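## Task

Lift the black key fob out of the drawer of the small wooden box and set it directly on the open table top, touching no other object. Then push the drawer shut. The box must stay roughly in its original spot and orientation, and the other item must remain inside the drawer.

## Robot and tools

Robot: two arms, left_arm and right_arm. Each base sits on a tilted plate, and both plates hang from one metal frame behind the arms. A plate and its half of the frame count as part of that arm for clearance. Calibrated bases in scene frame: left_arm (+0.048, +0.320, +0.317) m, quat_wxyz (+0.957, -0.123, +0.264, +0.004). right_arm (+0.034, -0.209, +0.317) m, quat_wxyz (+0.957, +0.118, +0.266, +0.011). Each gripper has two fingers: they point along the gripper's +z axis and close along its y axis.

Scene frame: origin at table-top height, halfway between the nominal bases. +x points out over the table, +y toward left_arm, +z up. Arm names do not match image sides. Reported gripper positions and orientations can be off by a few centimetres, more at long reach.

Row format, used by every moving call: 16 plain numbers covering both arms even if only one moves. First x, y, z, qw, qx, qy, qz, opening for left_arm, then the same eight for right_arm. x, y, z is an absolute target in metres for end_effector_position, the point between the finger pads just behind the tips. qw..qz is an absolute target orientation, w first, in the scene frame. Opening runs from -1 (closed, 0 mm gap) to +1 (fully open, about 87 mm). Reference gaps: +0.5 is about 69 mm, 0 about 43 mm, -0.5 about 18 mm. To keep an arm still, repeat its last reported whole pose and its intended opening in every row. Repeat the same target quaternion each time rather than copying the drifted reported one.

execute_actions(actions, cameras):
- actions=[] looks and returns the state with pictures.
- [{"rows": [...], "steps": n}] plays up to 15 rows, one per 1/30 s step; n defaults to 15, max 15. The last row repeats if there are fewer rows than steps. Each target must lie within 0.6 m of the arm's last reported position along each gripper axis, or the call is refused and nothing is sent. The result is read 5 steps before the end, so an action needs at least 5 steps.
- [{"steps": n}] waits up to 300 steps, counted from the previous result, including reply time.
- cameras: list of names, ["all"], or []. Pictures come only on an empty action list or when requested.

move(target, speed, blend, blocking, cameras): straight-line gripper paths to one row or to a list of up to 15 rows, without the 0.6 m limit.
- speed: m/s, 0.002 to 2.9, default 0.25. Turn rate is capped at twice that in rad/s. Give one value, or one per target.
- blend: corner rounding in metres for lists, default 0.
- blocking=false returns about 0.5 s after the start while motion continues.
- Limits: total 10 s, after which paths stop short. Paths ignore obstacles and the other arm. The gripper lags and strays more at speed, especially with a near-straight arm. Avoid routing past an arm's own base, which can flip its shoulder posture.
- Opening changes: for the first row they are sent at once; for later rows they are sent on arrival, with all arms pausing while fingers settle.
- The result ends with a "move:" line giving the ending: done means within 10 mm and 2 degrees; other endings are off_target, moving, held or fault. It also lists limits: paced means a clipped pose, held means steps were withheld. done does not prove contact or no contact.

wait(seconds 0-10, cameras): lets time run; returns early if a move ends. stop(cameras): brakes the current move, needing braking room; fingers keep moving. zoom_image(camera, region [x0,y0,x1,y1] px, max 504x504): closer look at the latest image of cam_high, cam_low, cam_left_wrist or cam_right_wrist (each 672x504). finished_scene(scene 1 or 2): grades and ends the scene irreversibly; the next scene's task appears in its result.

Control facts: per step the commanded orientation is clipped to within 40 degrees of the measured one. Damped IK favours position. Elbows never go fully straight. Friction and gravity can leave the gripper low, short or tilted, and tiny moves may fail or go sideways. Check the pose after each move and correct tilt. A wrist near the waist axis can swing the whole arm.

Gripping: grip_measured is on the same -1..1 scale as the commanded opening. Joint positions show the gripper last, from 0 (closed) to 1 (open). Readings may be off by about 1 mm. To hold firmly, command about 0.04 below the reading at first contact; less than that grips lighter. Pads give about 20 N each, and fast closing squeezes harder.

Results also show Joint positions, Joint velocities ("within noise" means at rest), joint torques (raw, offset, wrapping at ±28 N m on joints 1-3), and Hand target, the pose currently being driven toward. Joint ranges (rad): waist -2.618..3.054, shoulder 0..3.142, elbow 0..3.142 (straight 2.901), wrist pitch ±1.571, wrist yaw ±1.571, wrist roll ±2.094. Camera calibration lines (K, distortion, T_world_to_cam) let you project scene points into images; fixed cameras may be shifted by up to about 2.3 degrees and 9 mm.

A HELD step keeps being retried.

Motor heat: holding loads, stretching out, or pushing against something unreachable heats the motors. A MOTOR HOT line appears at 75 °C. At 90 °C that arm folds and goes idle for the rest of the scene, possibly without a prior warning. At 100 °C it goes limp.

Avoid: objects leaving the table, drops, releasing moving items, slams, hard hits or pushes, any arm stop, and contact or squeezing between the two arms (which can fail the scene). Bringing the arms too close can trigger the clearance hold. Loose objects may occasionally get nudged by outside pushes. Confirm the goal is met before finishing.

Each tool is called after "Call:" by a JSON object that holds its "method" and its "body", one argument or row to a line.

## Session

Call:
{"method": "execute_actions", "body": {
  "actions": [],
  "cameras": ["all"]
}}

Scene clock: 0.00 s of 6000.00 s.
left_arm: end_effector_position=(+0.0997, +0.1270, +0.2928) grip_measured=+1.000 end_effector_quat_wxyz=(-0.035, +0.687, +0.534, -0.491) | right_arm: end_effector_position=(+0.4544, -0.2631, +0.1802) grip_measured=+1.000 end_effector_quat_wxyz=(+0.210, +0.029, +0.971, -0.113)
Joint positions: left_arm=[-0.98 1.553 0.577 -0.527 0.448 0.878 1] | right_arm=[0.037 1.58 0.906 0.109 0.457 -0.116 1]
Joint velocities: within noise
Joint torques (N m): no reading
Motor temperatures (°C): left_arm=[26 35 37 31 25 28 24] | right_arm=[25 31 31 31 29 29 29]
Heat: left arm: 37 °C; right arm: 31 °C.
Hand target: left_arm +0.1017, +0.1257, +0.2933; -0.031, +0.687, +0.534, -0.491 | right_arm +0.4616, -0.2645, +0.1866; +0.222, +0.034, +0.968, -0.113

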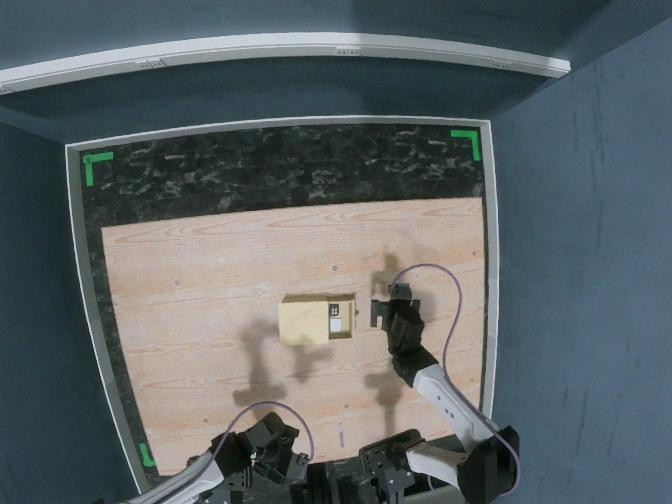

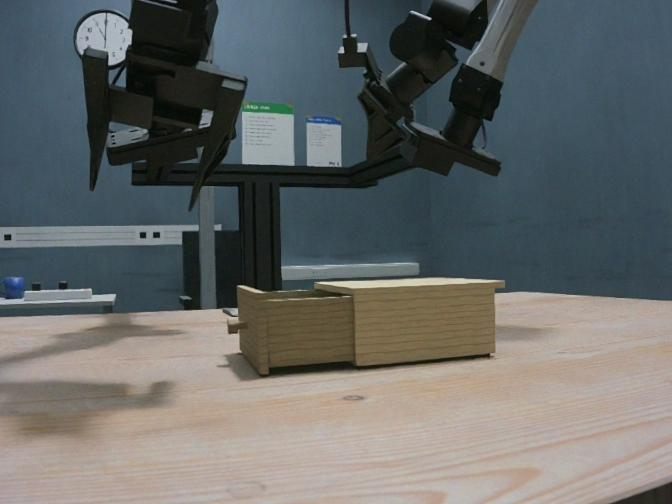

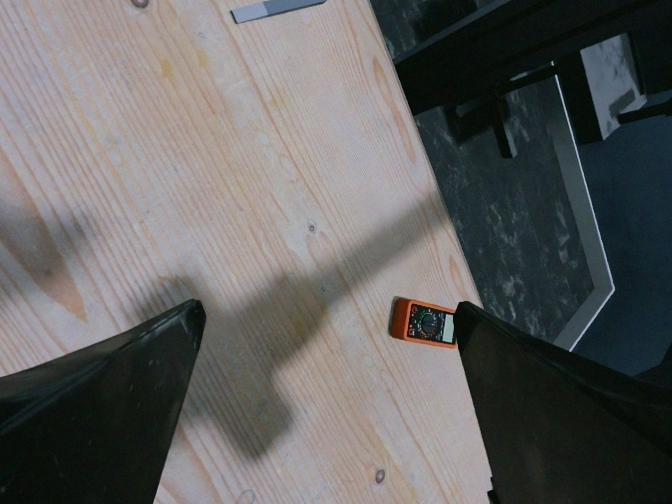

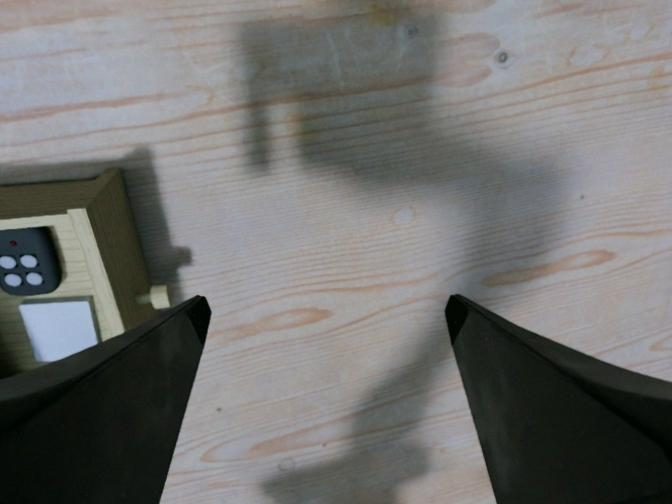

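Call:
{"method": "zoom_image", "body": {
  "camera": "cam_high",
  "region": [260, 280, 400, 360]
}}

Call:
{"method": "zoom_image", "body": {
  "camera": "cam_low",
  "region": [210, 250, 520, 400]
}}

Call:
{"method": "zoom_image", "body": {
  "camera": "cam_right_wrist",
  "region": [0, 140, 220, 400]
}}

Scaled by 3.600 from the camera's 672x504 image, which has a finer 960x720 frame.

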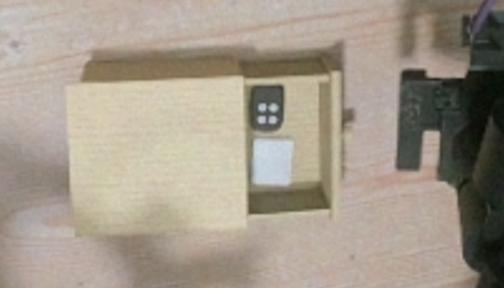

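Scaled by 1.626 from the camera's 672x504 image, which has a finer 960x720 frame.

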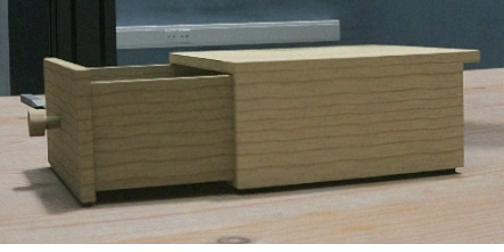

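Scaled by 1.938 from the camera's 672x504 image, which has a finer 960x720 frame.

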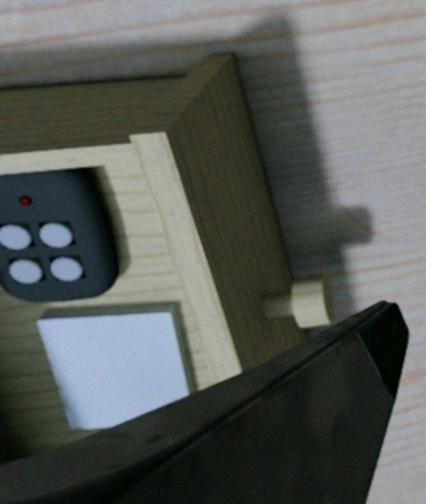

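Call:
{"method": "zoom_image", "body": {
  "camera": "cam_low",
  "region": [60, 0, 280, 220]
}}

Call:
{"method": "zoom_image", "body": {
  "camera": "cam_right_wrist",
  "region": [420, 270, 672, 504]
}}

Scaled by 2.291 from the camera's 672x504 image, which has a finer 960x720 frame.

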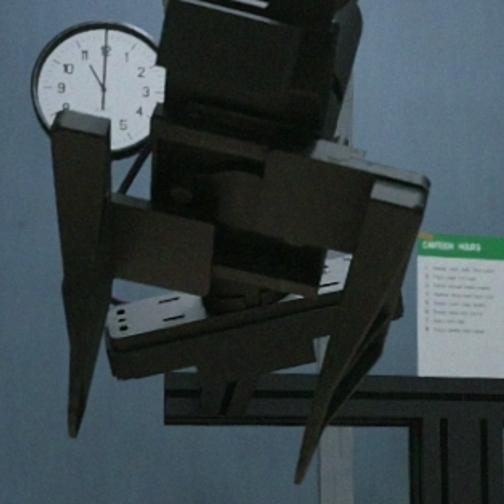

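Scaled by 2.000 from the camera's 672x504 image, which has a finer 960x720 frame.

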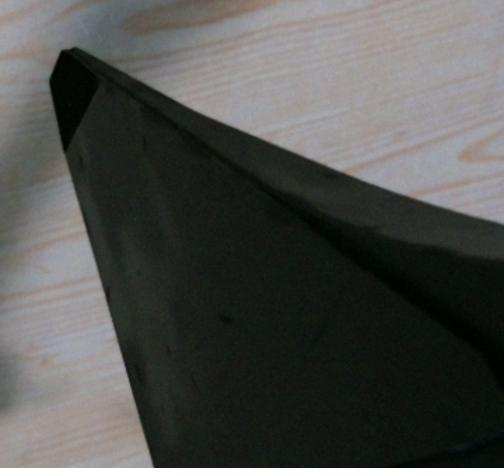

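Call:
{"method": "move", "body": {
  "target": [0.0997, 0.1270, 0.2928, -0.035, 0.687, 0.534, -0.491, 1, 0.428, -0.105, 0.150, 0.037, 0.7061, 0.7061, 0.037, 0.3],
  "speed": 0.4,
  "cameras": ["cam_high", "cam_right_wrist", "cam_low"]
}}

Scene clock: 13.23 s of 6000.00 s.
left_arm: end_effector_position=(+0.0997, +0.1270, +0.2928) grip_measured=+1.000 end_effector_quat_wxyz=(-0.035, +0.687, +0.534, -0.491) | right_arm: end_effector_position=(+0.4315, -0.1118, +0.1543) grip_measured=+0.300 end_effector_quat_wxyz=(+0.041, +0.706, +0.706, +0.036)
Joint positions: left_arm=[-0.98 1.553 0.577 -0.527 0.448 0.878 1] | right_arm=[0.226 1.756 1.016 -0.229 0.37 1.693 0.65]
Joint velocities: within noise
Joint torques (N m): left_arm=[-3.21 -4.07 3.78 0.42 0.54 0.16] | right_arm=[4.62 -6.13 3.64 0.44 0.1 -0.05]
Motor temperatures (°C): left_arm=[26 36 38 31 25 28 24] | right_arm=[25 33 32 32 28 29 29]
Heat: left arm: 38 °C; right arm: 33 °C.
Hand target: left_arm +0.0997, +0.1270, +0.2927; -0.035, +0.687, +0.534, -0.491 | right_arm +0.4278, -0.1050, +0.1501; +0.037, +0.706, +0.706, +0.037
Off the commanded pose: left_arm 0.000 m, 0 deg | right_arm 0.009 m, 1 deg.
Kept back: nothing.
move: done
camera_calibration:
cam_right_wrist: T_world_to_cam=[[-0.993685, -0.0204778, -0.110321, 0.441673], [-0.0974991, 0.644195, 0.758622, 0.0167786], [0.0555331, 0.764588, -0.642123, 0.297038], [0, 0, 0, 1]] pos_world=[0.424024, -0.228876, 0.226732]
Images, in order (width x height): cam_high 672x504, cam_low 672x504, cam_right_wrist 672x504.

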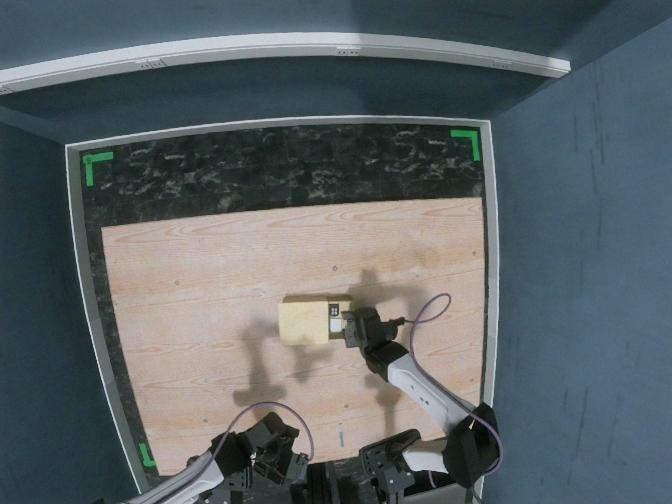

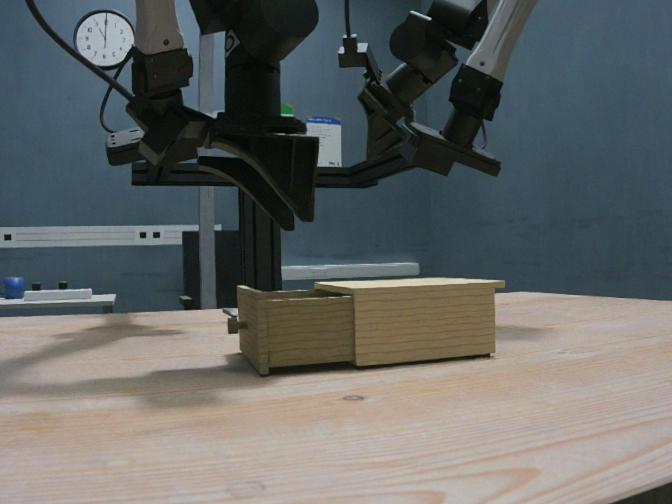

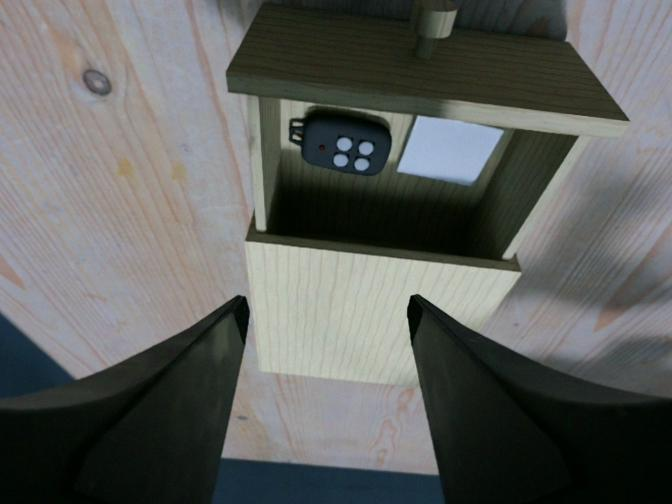

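Call:
{"method": "zoom_image", "body": {
  "camera": "cam_right_wrist",
  "region": [220, 0, 640, 290]
}}

Call:
{"method": "zoom_image", "body": {
  "camera": "cam_low",
  "region": [90, 80, 340, 260]
}}

Call:
{"method": "zoom_image", "body": {
  "camera": "cam_high",
  "region": [270, 285, 370, 360]
}}

Scaled by 1.200 from the camera's 672x504 image, which has a finer 960x720 frame.

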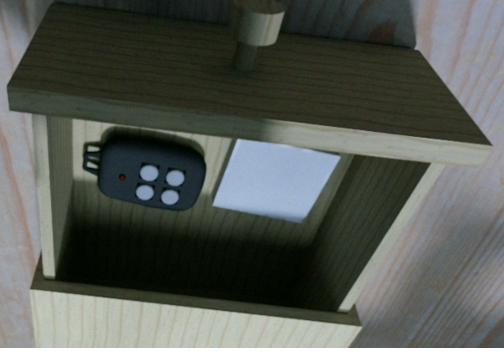

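Scaled by 2.016 from the camera's 672x504 image, which has a finer 960x720 frame.

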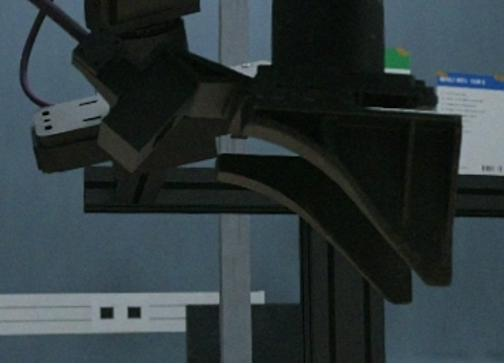

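Scaled by 5.040 from the camera's 672x504 image, which has a finer 960x720 frame.

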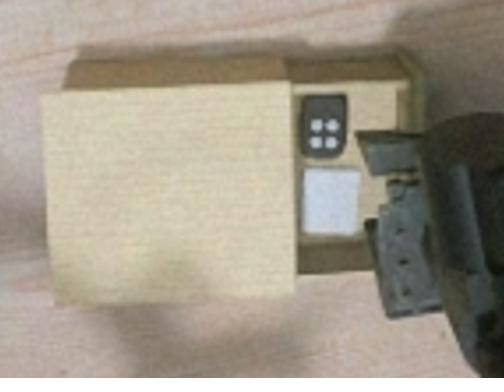

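Call:
{"method": "move", "body": {
  "target": [0.0997, 0.1270, 0.2928, -0.035, 0.687, 0.534, -0.491, 1, 0.402, -0.120, 0.115, 0.225, 0.007, 0.9743, -0.002, -1],
  "speed": 0.45,
  "cameras": ["cam_high", "cam_right_wrist", "cam_low"]
}}

Scene clock: 24.07 s of 6000.00 s.
left_arm: end_effector_position=(+0.0997, +0.1270, +0.2928) grip_measured=+1.000 end_effector_quat_wxyz=(-0.035, +0.687, +0.534, -0.491) | right_arm: end_effector_position=(+0.4047, -0.1270, +0.1182) grip_measured=-0.973 end_effector_quat_wxyz=(+0.224, +0.016, +0.975, -0.010)
Joint positions: left_arm=[-0.98 1.553 0.577 -0.527 0.448 0.878 1] | right_arm=[0.296 1.852 0.747 0.485 0.466 0.059 0.013]
Joint velocities: within noise
Joint torques (N m): left_arm=[-3.22 -4.05 3.77 0.43 0.53 0.18] | right_arm=[4.6 -5.64 2.26 1.14 -0.12 -0.24]
Motor temperatures (°C): left_arm=[26 37 39 30 25 28 24] | right_arm=[26 34 32 31 28 29 29]
Heat: left arm: 39 °C; right arm: 34 °C.
Hand target: left_arm +0.0997, +0.1270, +0.2927; -0.035, +0.687, +0.534, -0.491 | right_arm +0.4019, -0.1201, +0.1152; +0.225, +0.007, +0.974, -0.002
Off the commanded pose: left_arm 0.000 m, 0 deg | right_arm 0.008 m, 1 deg.
Kept back: nothing.
move: done
camera_calibration:
cam_right_wrist: T_world_to_cam=[[-0.0172804, -0.999639, 0.0205643, -0.124151], [-0.909617, 0.0242561, 0.414738, 0.341846], [-0.415087, -0.0115388, -0.909708, 0.410479], [0, 0, 0, 1]] pos_world=[0.479189, -0.127662, 0.234193]
Images, in order (width x height): cam_high 672x504, cam_low 672x504, cam_right_wrist 672x504.

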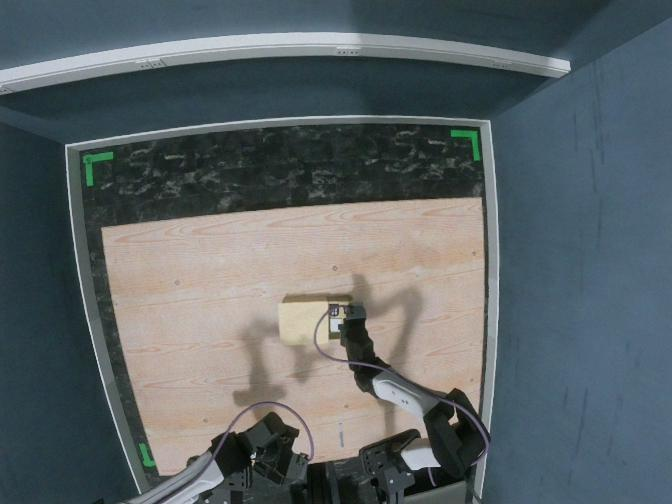

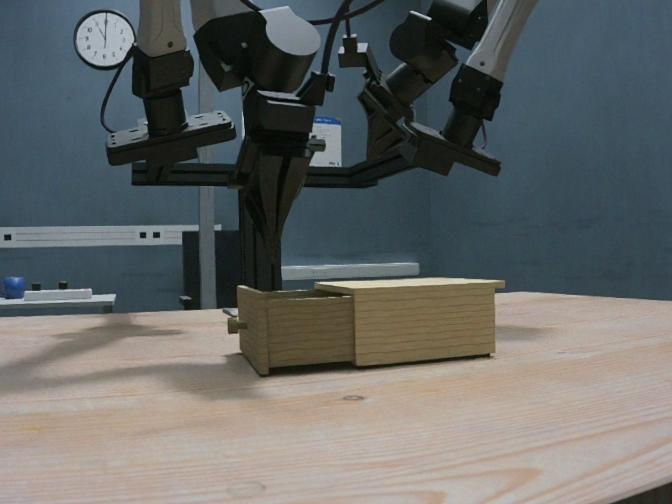

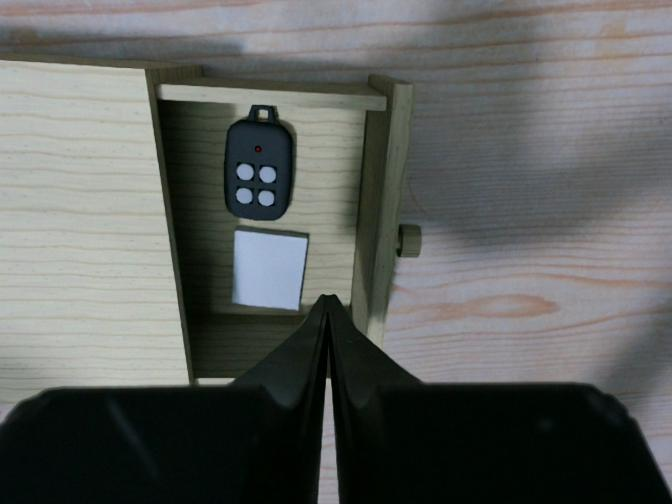

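Call:
{"method": "move", "body": {
  "target": [
    [0.0997, 0.1270, 0.2928, -0.035, 0.687, 0.534, -0.491, 1, 0.400, -0.112, 0.046, 0.225, 0.007, 0.9743, -0.002, -1],
    [0.0997, 0.1270, 0.2928, -0.035, 0.687, 0.534, -0.491, 1, 0.400, -0.157, 0.046, 0.225, 0.007, 0.9743, -0.002, -1]
  ],
  "speed": [0.25, 0.1],
  "cameras": ["cam_high", "cam_right_wrist", "cam_low"]
}}

Scene clock: 26.13 s of 6000.00 s.
left_arm: end_effector_position=(+0.0997, +0.1270, +0.2928) grip_measured=+1.000 end_effector_quat_wxyz=(-0.035, +0.687, +0.534, -0.491) | right_arm: end_effector_position=(+0.3905, -0.1382, +0.0397) grip_measured=-0.973 end_effector_quat_wxyz=(+0.213, +0.003, +0.977, +0.020)
Joint positions: left_arm=[-0.98 1.553 0.577 -0.527 0.448 0.878 1] | right_arm=[0.157 2.144 0.795 0.738 0.288 -0.032 0.013]
Joint velocities: within noise
Joint torques (N m): left_arm=[-3.19 -4.05 3.81 0.42 0.53 0.17] | right_arm=[1.11 -9.8 0.2 1.01 0.18 -0.42]
Motor temperatures (°C): left_arm=[27 37 39 30 25 28 24] | right_arm=[26 34 32 32 28 29 29]
Heat: left arm: 39 °C; right arm: 34 °C.
Hand target: left_arm +0.0997, +0.1270, +0.2927; -0.035, +0.687, +0.534, -0.491 | right_arm +0.3997, -0.1568, +0.0456; +0.225, +0.007, +0.974, -0.002
Off the commanded pose: left_arm 0.000 m, 0 deg | right_arm 0.022 m, 3 deg.
Kept back: nothing.
move: off_target (right_arm)
camera_calibration:
cam_right_wrist: T_world_to_cam=[[0.0224276, -0.999224, -0.0323897, -0.14731], [-0.900593, -0.0342596, 0.433312, 0.349431], [-0.434085, 0.0194518, -0.900662, 0.344325], [0, 0, 0, 1]] pos_world=[0.467465, -0.141922, 0.153936]
Images, in order (width x height): cam_high 672x504, cam_low 672x504, cam_right_wrist 672x504.

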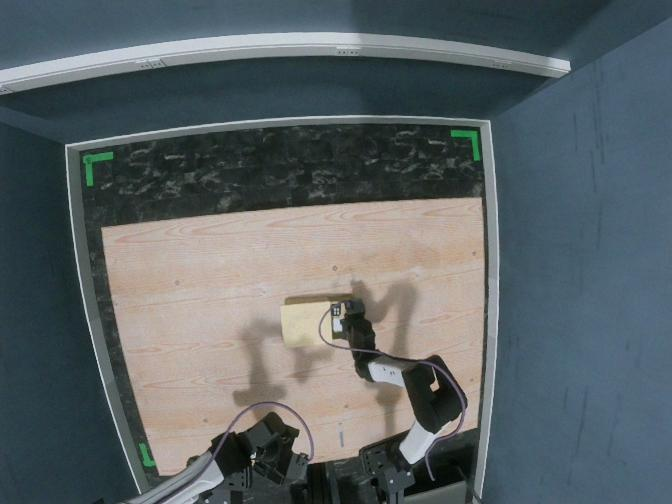

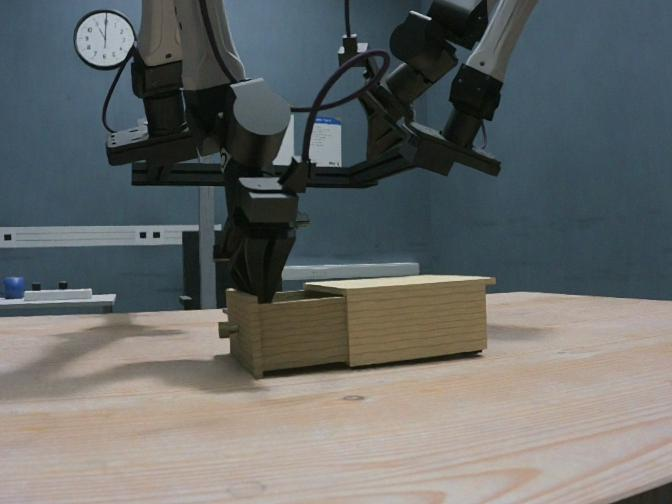

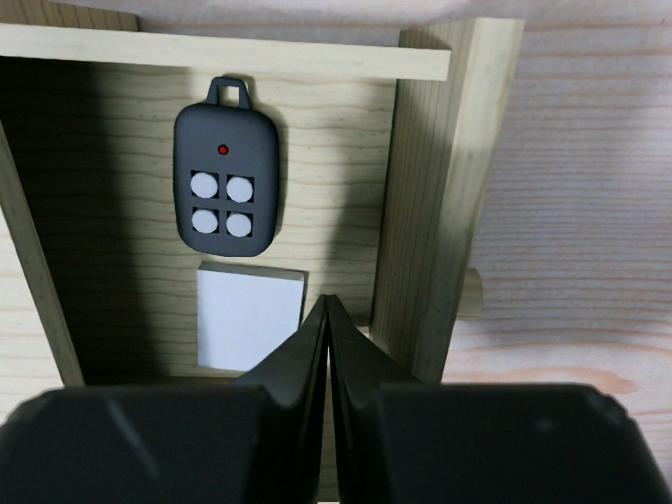

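Call:
{"method": "zoom_image", "body": {
  "camera": "cam_high",
  "region": [270, 285, 370, 360]
}}

Call:
{"method": "zoom_image", "body": {
  "camera": "cam_low",
  "region": [200, 250, 510, 400]
}}

Scaled by 5.040 from the camera's 672x504 image, which has a finer 960x720 frame.

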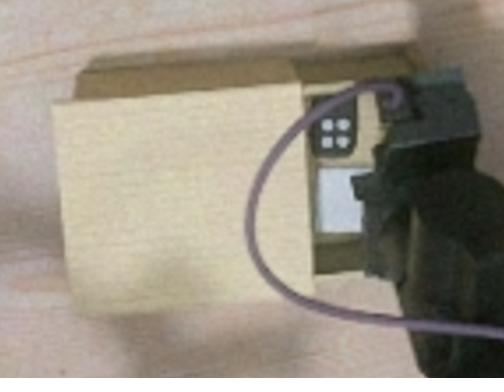

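Scaled by 1.626 from the camera's 672x504 image, which has a finer 960x720 frame.

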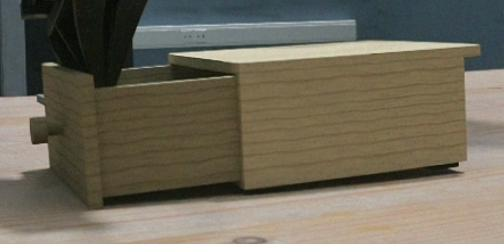

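Call:
{"method": "move", "body": {
  "target": [
    [0.0997, 0.1270, 0.2928, -0.035, 0.687, 0.534, -0.491, 1, 0.402, -0.118, 0.070, 0.225, 0.007, 0.9743, -0.002, -1],
    [0.0997, 0.1270, 0.2928, -0.035, 0.687, 0.534, -0.491, 1, 0.424, -0.100, 0.060, 0.225, 0.007, 0.9743, -0.002, -1]
  ],
  "speed": [0.15, 0.15],
  "cameras": ["cam_high", "cam_right_wrist", "cam_low"]
}}

Scene clock: 29.80 s of 6000.00 s.
left_arm: end_effector_position=(+0.0997, +0.1270, +0.2928) grip_measured=+1.000 end_effector_quat_wxyz=(-0.035, +0.687, +0.534, -0.491) | right_arm: end_effector_position=(+0.4300, -0.1060, +0.0640) grip_measured=-0.973 end_effector_quat_wxyz=(+0.232, +0.009, +0.973, -0.003)
Joint positions: left_arm=[-0.98 1.553 0.577 -0.527 0.448 0.878 1] | right_arm=[0.273 2.112 0.928 0.591 0.429 0.025 0.013]
Joint velocities: within noise
Joint torques (N m): left_arm=[-3.22 -4.07 3.74 0.44 0.54 0.17] | right_arm=[5.72 -6.28 2.85 0.94 0.07 -0.03]
Motor temperatures (°C): left_arm=[27 37 39 30 25 28 24] | right_arm=[26 35 32 32 28 29 29]
Heat: left arm: 39 °C; right arm: 35 °C.
Hand target: left_arm +0.0997, +0.1270, +0.2927; -0.035, +0.687, +0.534, -0.491 | right_arm +0.4240, -0.1001, +0.0602; +0.225, +0.007, +0.974, -0.002
Off the commanded pose: left_arm 0.000 m, 0 deg | right_arm 0.009 m, 1 deg.
Kept back: nothing.
move: done
camera_calibration:
cam_right_wrist: T_world_to_cam=[[0.000352712, -0.99996, 0.00891339, -0.108569], [-0.916964, 0.00323275, 0.398956, 0.388785], [-0.398969, -0.00831397, -0.916927, 0.365891], [0, 0, 0, 1]] pos_world=[0.502519, -0.10678, 0.181355]
Images, in order (width x height): cam_high 672x504, cam_low 672x504, cam_right_wrist 672x504.

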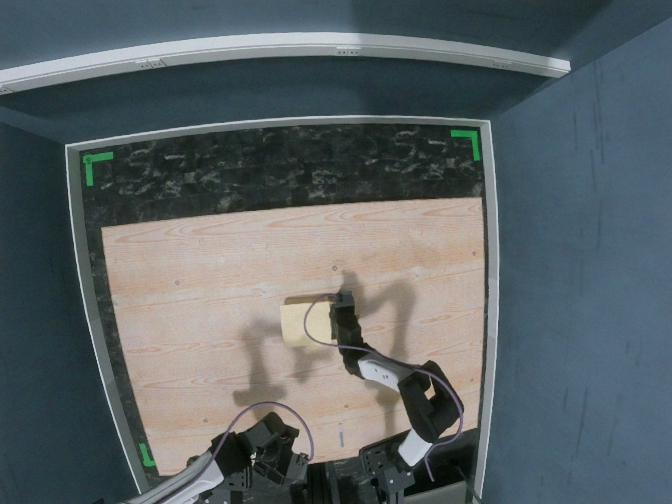

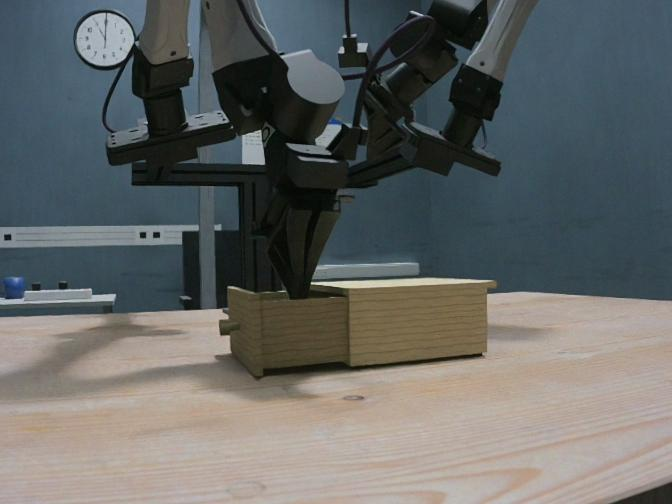

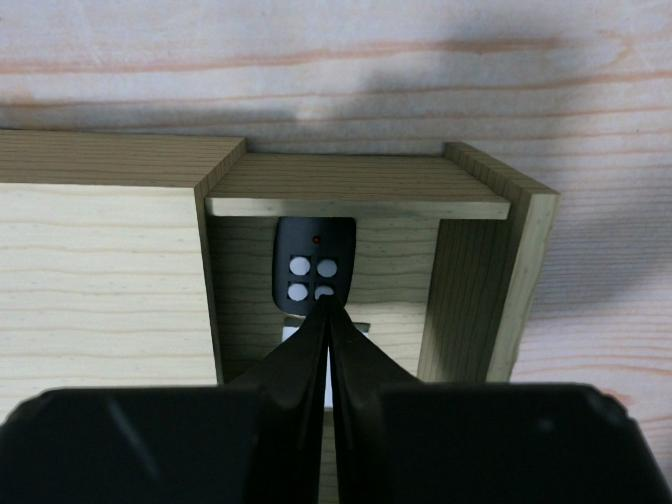

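Call:
{"method": "move", "body": {
  "target": [
    [0.0997, 0.1270, 0.2928, -0.035, 0.687, 0.534, -0.491, 1, 0.424, -0.093, 0.052, 0.225, 0.007, 0.9743, -0.002, -1],
    [0.0997, 0.1270, 0.2928, -0.035, 0.687, 0.534, -0.491, 1, 0.424, -0.093, 0.028, 0.225, 0.007, 0.9743, -0.002, -1],
    [0.0997, 0.1270, 0.2928, -0.035, 0.687, 0.534, -0.491, 1, 0.424, -0.114, 0.028, 0.225, 0.007, 0.9743, -0.002, -1]
  ],
  "speed": [0.12, 0.06, 0.05],
  "cameras": ["cam_high", "cam_right_wrist", "cam_low"]
}}

Scene clock: 32.33 s of 6000.00 s.
left_arm: end_effector_position=(+0.0997, +0.1270, +0.2928) grip_measured=+1.000 end_effector_quat_wxyz=(-0.035, +0.687, +0.534, -0.491) | right_arm: end_effector_position=(+0.4188, -0.0981, +0.0398) grip_measured=-0.973 end_effector_quat_wxyz=(+0.220, -0.007, +0.975, +0.002)
Joint positions: left_arm=[-0.98 1.553 0.577 -0.527 0.448 0.878 1] | right_arm=[0.269 2.206 0.957 0.631 0.409 0.003 0.013]
Joint velocities: within noise
Joint torques (N m): left_arm=[-3.18 -4.08 3.73 0.43 0.54 0.18] | right_arm=[-0.28 -5.93 2.86 1.22 -0.23 -0.17]
Motor temperatures (°C): left_arm=[27 37 39 30 25 28 24] | right_arm=[26 35 31 32 28 29 29]
Heat: left arm: 39 °C; right arm: 35 °C.
Hand target: left_arm +0.0997, +0.1270, +0.2927; -0.035, +0.687, +0.534, -0.491 | right_arm +0.4232, -0.1143, +0.0290; +0.225, +0.007, +0.974, -0.002
Off the commanded pose: left_arm 0.000 m, 0 deg | right_arm 0.021 m, 2 deg.
Kept back: nothing.
move: off_target (right_arm)
camera_calibration:
cam_right_wrist: T_world_to_cam=[[0.0348612, -0.99937, 0.00669018, -0.114682], [-0.906814, -0.0288173, 0.420545, 0.379858], [-0.420087, -0.0207275, -0.907247, 0.346446], [0, 0, 0, 1]] pos_world=[0.493996, -0.0964821, 0.155332]
Images, in order (width x height): cam_high 672x504, cam_low 672x504, cam_right_wrist 672x504.

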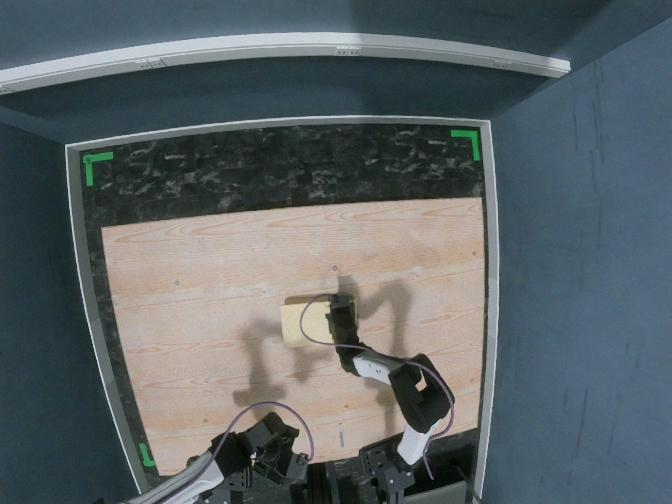

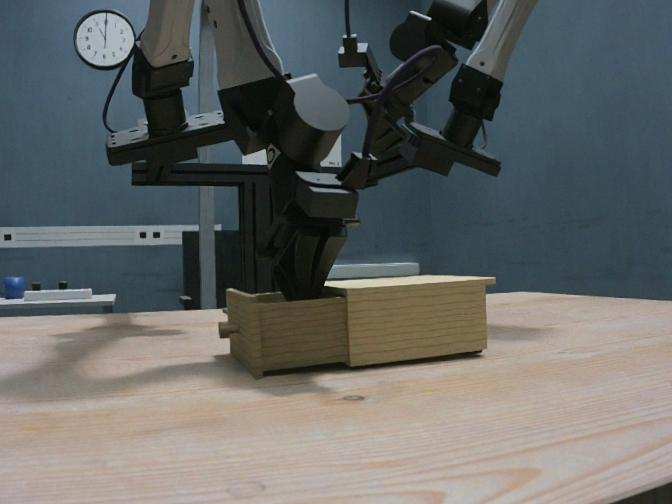

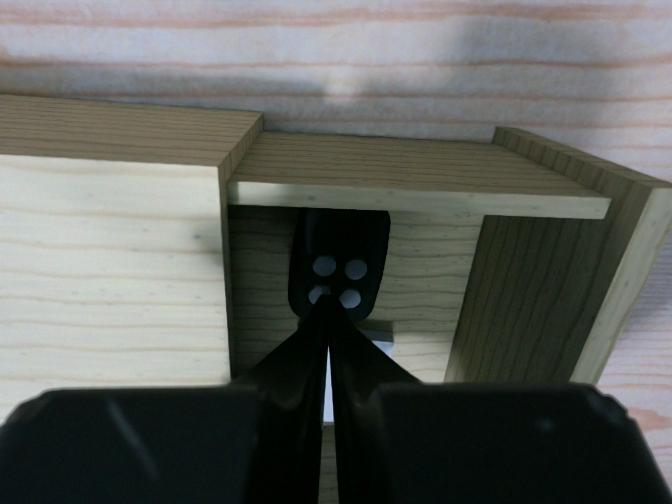

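Call:
{"method": "move", "body": {
  "target": [
    [0.0997, 0.1270, 0.2928, -0.035, 0.687, 0.534, -0.491, 1, 0.424, -0.116, 0.034, 0.225, 0.007, 0.9743, -0.002, -1],
    [0.0997, 0.1270, 0.2928, -0.035, 0.687, 0.534, -0.491, 1, 0.424, -0.118, 0.039, 0.225, 0.007, 0.9743, -0.002, -1]
  ],
  "speed": [0.05, 0.015],
  "cameras": ["cam_right_wrist"]
}}

Scene clock: 33.47 s of 6000.00 s.
left_arm: end_effector_position=(+0.0997, +0.1270, +0.2928) grip_measured=+1.000 end_effector_quat_wxyz=(-0.035, +0.687, +0.534, -0.491) | right_arm: end_effector_position=(+0.4187, -0.0990, +0.0405) grip_measured=-0.973 end_effector_quat_wxyz=(+0.222, -0.006, +0.975, +0.016)
Joint positions: left_arm=[-0.98 1.553 0.577 -0.527 0.448 0.878 1] | right_arm=[0.255 2.196 0.944 0.641 0.372 0.001 0.013]
Joint velocities: within noise
Joint torques (N m): left_arm=[-3.19 -4.07 3.73 0.43 0.53 0.18] | right_arm=[0.96 -8.66 1.57 1 0.12 -0.22]
Motor temperatures (°C): left_arm=[27 37 39 30 25 28 24] | right_arm=[26 35 31 32 28 29 29]
Heat: left arm: 39 °C; right arm: 35 °C.
Hand target: left_arm +0.0997, +0.1270, +0.2927; -0.035, +0.687, +0.534, -0.491 | right_arm +0.4236, -0.1179, +0.0391; +0.225, +0.007, +0.974, -0.002
Off the commanded pose: left_arm 0.000 m, 0 deg | right_arm 0.020 m, 3 deg.
Kept back: nothing.
move: off_target (right_arm)
camera_calibration:
cam_right_wrist: T_world_to_cam=[[0.0389953, -0.999034, -0.0202618, -0.116199], [-0.9077, -0.043894, 0.417319, 0.378521], [-0.417805, 0.00211814, -0.908534, 0.34845], [0, 0, 0, 1]] pos_world=[0.493699, -0.10021, 0.156261]
Images, in order (width x height): cam_right_wrist 672x504.

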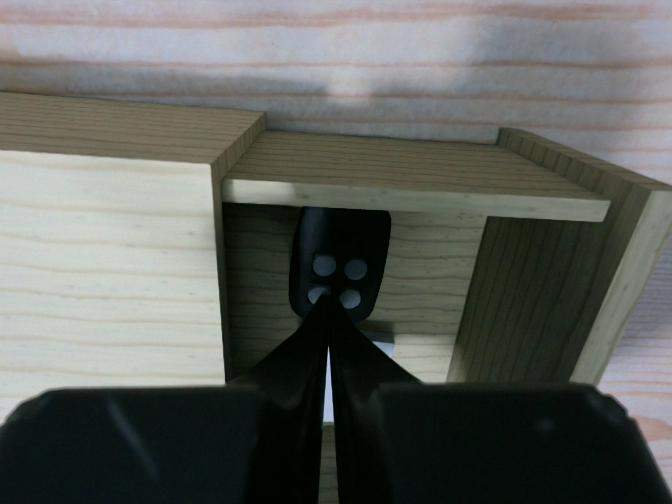

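Call:
{"method": "move", "body": {
  "target": [
    [0.0997, 0.1270, 0.2928, -0.035, 0.687, 0.534, -0.491, 1, 0.424, -0.118, 0.047, 0.225, 0.007, 0.9743, -0.002, -1]
  ],
  "speed": [0.015],
  "cameras": ["cam_right_wrist"]
}}

Scene clock: 34.43 s of 6000.00 s.
left_arm: end_effector_position=(+0.0997, +0.1270, +0.2928) grip_measured=+1.000 end_effector_quat_wxyz=(-0.035, +0.687, +0.534, -0.491) | right_arm: end_effector_position=(+0.4176, -0.1028, +0.0409) grip_measured=-0.973 end_effector_quat_wxyz=(+0.221, -0.004, +0.975, +0.014)
Joint positions: left_arm=[-0.98 1.553 0.577 -0.527 0.448 0.878 1] | right_arm=[0.249 2.19 0.935 0.643 0.371 0.001 0.013]
Joint velocities: within noise
Joint torques (N m): left_arm=[-3.19 -4.11 3.77 0.43 0.53 0.19] | right_arm=[2.41 -10.39 1.1 0.86 0.15 -0.16]
Motor temperatures (°C): left_arm=[27 37 39 30 25 28 24] | right_arm=[26 35 31 32 28 29 29]
Heat: left arm: 39 °C; right arm: 35 °C.
Hand target: left_arm +0.0997, +0.1270, +0.2927; -0.035, +0.687, +0.534, -0.491 | right_arm +0.4238, -0.1177, +0.0467; +0.225, +0.007, +0.974, -0.002
Off the commanded pose: left_arm 0.000 m, 0 deg | right_arm 0.018 m, 2 deg.
Kept back: nothing.
move: off_target (right_arm)
camera_calibration:
cam_right_wrist: T_world_to_cam=[[0.0336727, -0.99928, -0.0174768, -0.117785], [-0.907122, -0.0378981, 0.419158, 0.377464], [-0.419519, 0.00173938, -0.907745, 0.349039], [0, 0, 0, 1]] pos_world=[0.4928, -0.104002, 0.156563]
Images, in order (width x height): cam_right_wrist 672x504.

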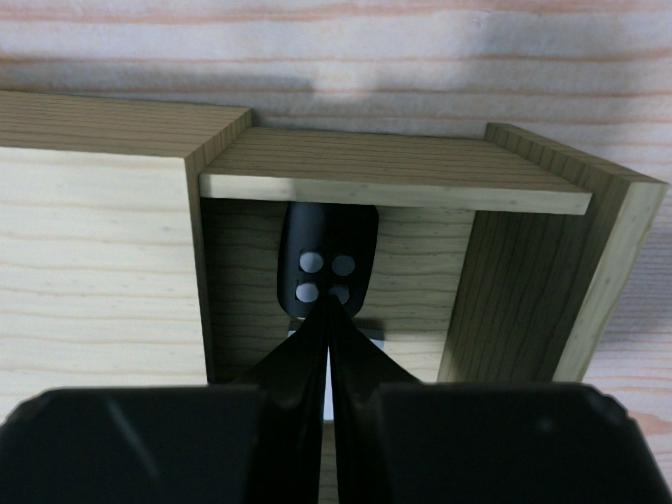

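Call:
{"method": "move", "body": {
  "target": [
    [0.0997, 0.1270, 0.2928, -0.035, 0.687, 0.534, -0.491, 1, 0.420, -0.104, 0.075, 0.225, 0.007, 0.9743, -0.002, -1],
    [0.0997, 0.1270, 0.2928, -0.035, 0.687, 0.534, -0.491, 1, 0.420, -0.105, 0.085, 0.2155, 0.065, 0.9406, 0.2502, -1]
  ],
  "speed": [0.15, 0.3],
  "cameras": ["cam_right_wrist", "cam_low", "cam_high"]
}}

Scene clock: 38.70 s of 6000.00 s.
left_arm: end_effector_position=(+0.0997, +0.1270, +0.2928) grip_measured=+1.000 end_effector_quat_wxyz=(-0.035, +0.687, +0.534, -0.491) | right_arm: end_effector_position=(+0.4044, -0.1016, +0.0746) grip_measured=-0.973 end_effector_quat_wxyz=(+0.190, +0.061, +0.949, +0.245)
Joint positions: left_arm=[-0.98 1.553 0.577 -0.527 0.448 0.878 1] | right_arm=[0.045 2.031 0.811 0.598 -0.225 0.118 0.013]
Joint velocities: within noise
Joint torques (N m): left_arm=[-3.22 -4.11 3.74 0.42 0.55 0.17] | right_arm=[2.3 -9.8 1.47 1.15 -0.35 -0.11]
Motor temperatures (°C): left_arm=[27 37 39 30 25 28 24] | right_arm=[26 36 31 32 28 29 29]
Heat: left arm: 39 °C; right arm: 36 °C.
Hand target: left_arm +0.0997, +0.1270, +0.2927; -0.035, +0.687, +0.534, -0.491 | right_arm +0.4198, -0.1050, +0.0849; +0.216, +0.065, +0.942, +0.250
Off the commanded pose: left_arm 0.000 m, 0 deg | right_arm 0.019 m, 3 deg.
Kept back: nothing.
move: off_target (right_arm)
camera_calibration:
cam_right_wrist: T_world_to_cam=[[-0.0033012, -0.875796, -0.48267, -0.0534418], [-0.888473, -0.218939, 0.403337, 0.326667], [-0.458916, 0.430171, -0.777399, 0.423735], [0, 0, 0, 1]] pos_world=[0.484517, -0.157563, 0.17186]
Images, in order (width x height): cam_high 672x504, cam_low 672x504, cam_right_wrist 672x504.

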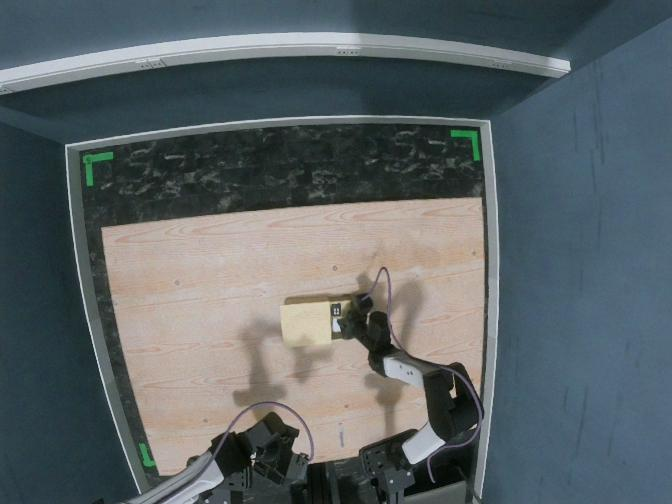

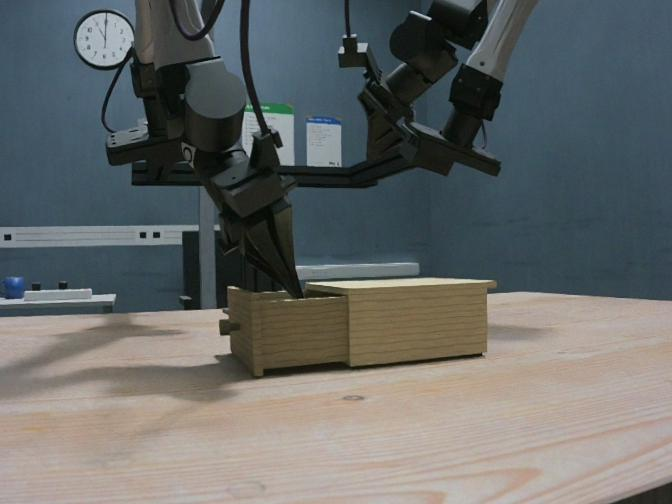

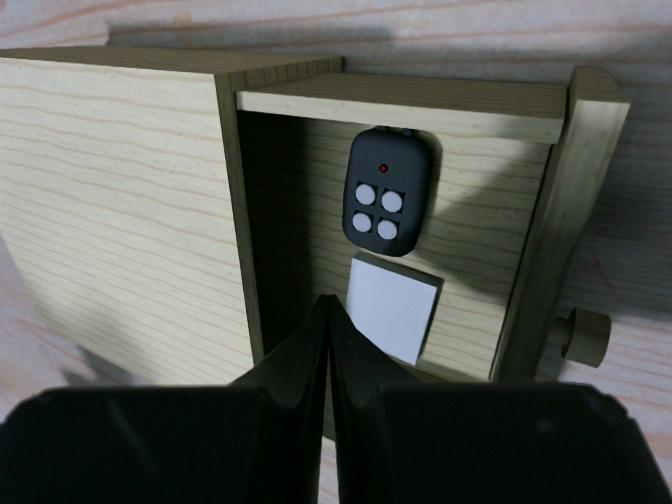

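Call:
{"method": "move", "body": {
  "target": [0.0997, 0.1270, 0.2928, -0.035, 0.687, 0.534, -0.491, 1, 0.433, -0.079, 0.041, 0.2155, 0.065, 0.9406, 0.2502, -1],
  "speed": 0.08,
  "cameras": ["cam_right_wrist", "cam_low", "cam_high"]
}}

Scene clock: 40.30 s of 6000.00 s.
left_arm: end_effector_position=(+0.0997, +0.1270, +0.2928) grip_measured=+1.000 end_effector_quat_wxyz=(-0.035, +0.687, +0.534, -0.491) | right_arm: end_effector_position=(+0.4291, -0.0838, +0.0433) grip_measured=-0.973 end_effector_quat_wxyz=(+0.208, +0.065, +0.943, +0.251)
Joint positions: left_arm=[-0.98 1.553 0.577 -0.527 0.448 0.878 1] | right_arm=[0.064 2.194 0.954 0.659 -0.22 0.139 0.013]
Joint velocities: within noise
Joint torques (N m): left_arm=[-3.21 -4.04 3.78 0.43 0.53 0.19] | right_arm=[4.75 -6.57 2.86 1.15 -0.15 -0.1]
Motor temperatures (°C): left_arm=[27 37 39 30 25 28 24] | right_arm=[26 36 31 32 28 29 29]
Heat: left arm: 39 °C; right arm: 36 °C.
Hand target: left_arm +0.0997, +0.1270, +0.2927; -0.035, +0.687, +0.534, -0.491 | right_arm +0.4328, -0.0790, +0.0412; +0.216, +0.065, +0.942, +0.250
Off the commanded pose: left_arm 0.000 m, 0 deg | right_arm 0.007 m, 1 deg.
Kept back: nothing.
move: done
camera_calibration:
cam_right_wrist: T_world_to_cam=[[0.00202696, -0.869013, -0.494785, -0.0540411], [-0.904928, -0.212155, 0.368911, 0.374243], [-0.425559, 0.446997, -0.786824, 0.390666], [0, 0, 0, 1]] pos_world=[0.505024, -0.142192, 0.142585]
Images, in order (width x height): cam_high 672x504, cam_low 672x504, cam_right_wrist 672x504.

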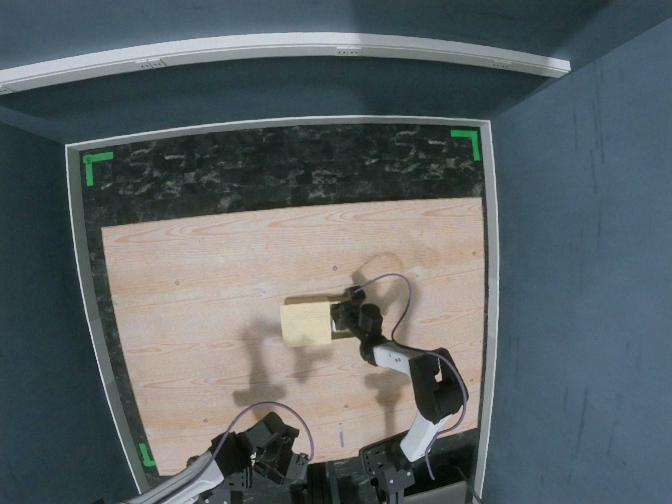

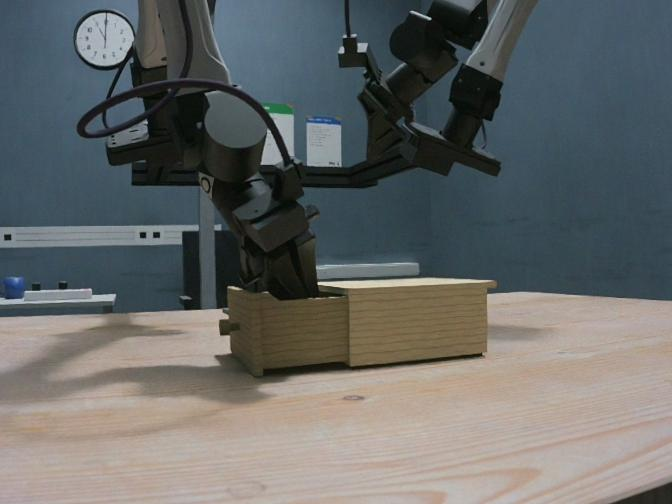

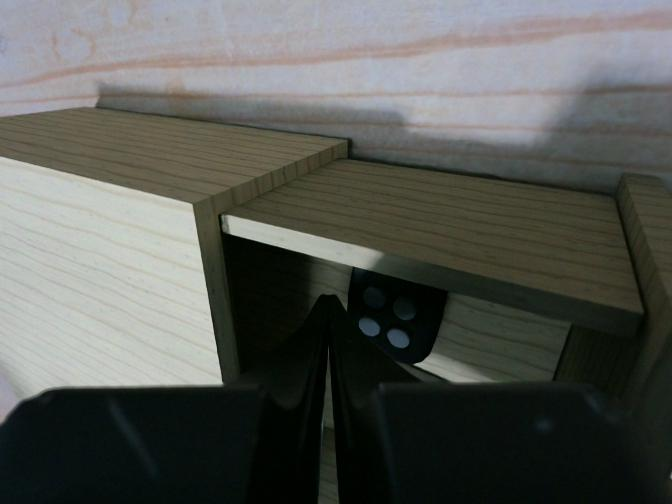

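Call:
{"method": "move", "body": {
  "target": [
    [0.0997, 0.1270, 0.2928, -0.035, 0.687, 0.534, -0.491, 1, 0.4335, -0.0715, 0.0315, 0.2155, 0.065, 0.9406, 0.2502, -1],
    [0.0997, 0.1270, 0.2928, -0.035, 0.687, 0.534, -0.491, 1, 0.4335, -0.089, 0.0315, 0.2155, 0.065, 0.9406, 0.2502, -1]
  ],
  "speed": [0.06, 0.06],
  "cameras": ["cam_right_wrist", "cam_low", "cam_high"]
}}

Scene clock: 41.43 s of 6000.00 s.
left_arm: end_effector_position=(+0.0997, +0.1270, +0.2928) grip_measured=+1.000 end_effector_quat_wxyz=(-0.035, +0.687, +0.534, -0.491) | right_arm: end_effector_position=(+0.4295, -0.0825, +0.0331) grip_measured=-0.973 end_effector_quat_wxyz=(+0.207, +0.067, +0.942, +0.255)
Joint positions: left_arm=[-0.98 1.553 0.577 -0.527 0.448 0.878 1] | right_arm=[0.057 2.236 0.982 0.673 -0.231 0.142 0.013]
Joint velocities: within noise
Joint torques (N m): left_arm=[-3.17 -4.11 3.79 0.43 0.54 0.17] | right_arm=[2.26 -7.99 1.77 1.05 -0.31 -0.38]
Motor temperatures (°C): left_arm=[27 37 39 30 25 28 24] | right_arm=[26 36 31 32 28 29 29]
Heat: left arm: 39 °C; right arm: 36 °C.
Hand target: left_arm +0.0997, +0.1270, +0.2927; -0.035, +0.687, +0.534, -0.491 | right_arm +0.4334, -0.0890, +0.0316; +0.216, +0.065, +0.942, +0.250
Off the commanded pose: left_arm 0.000 m, 0 deg | right_arm 0.008 m, 1 deg.
Kept back: nothing.
move: done
camera_calibration:
cam_right_wrist: T_world_to_cam=[[-0.00194813, -0.865178, -0.501462, -0.055705], [-0.904696, -0.212125, 0.369496, 0.378498], [-0.426052, 0.45439, -0.78231, 0.382843], [0, 0, 0, 1]] pos_world=[0.505428, -0.141866, 0.131714]
Images, in order (width x height): cam_high 672x504, cam_low 672x504, cam_right_wrist 672x504.

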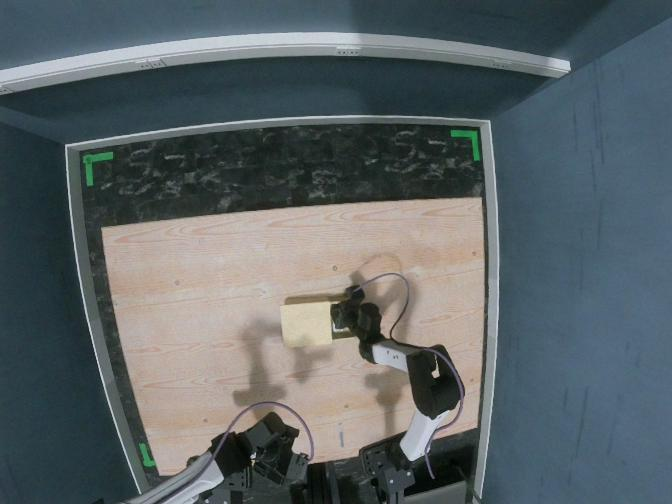

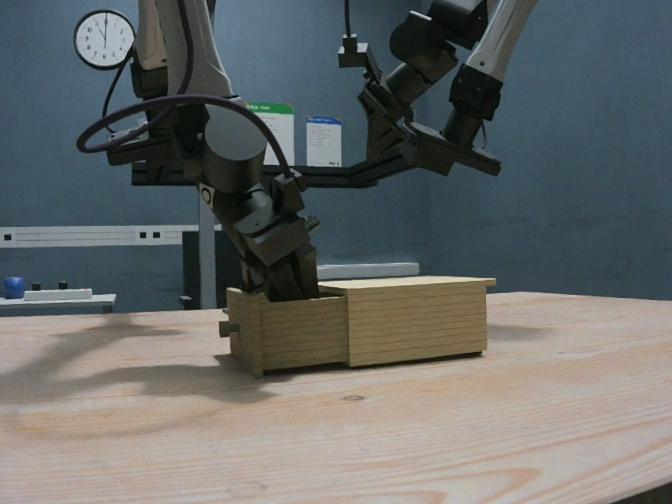

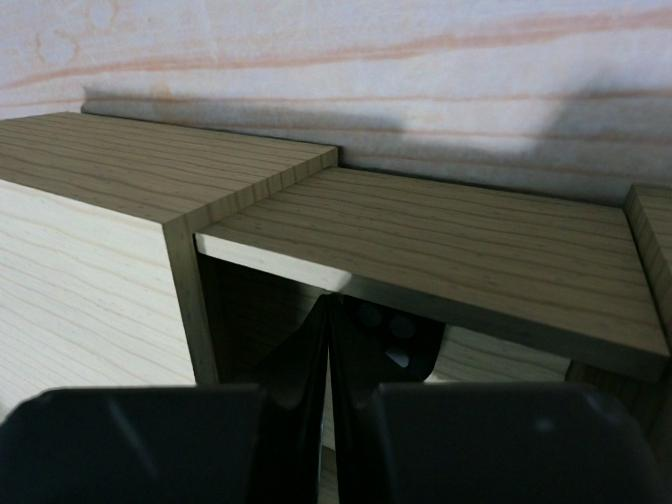

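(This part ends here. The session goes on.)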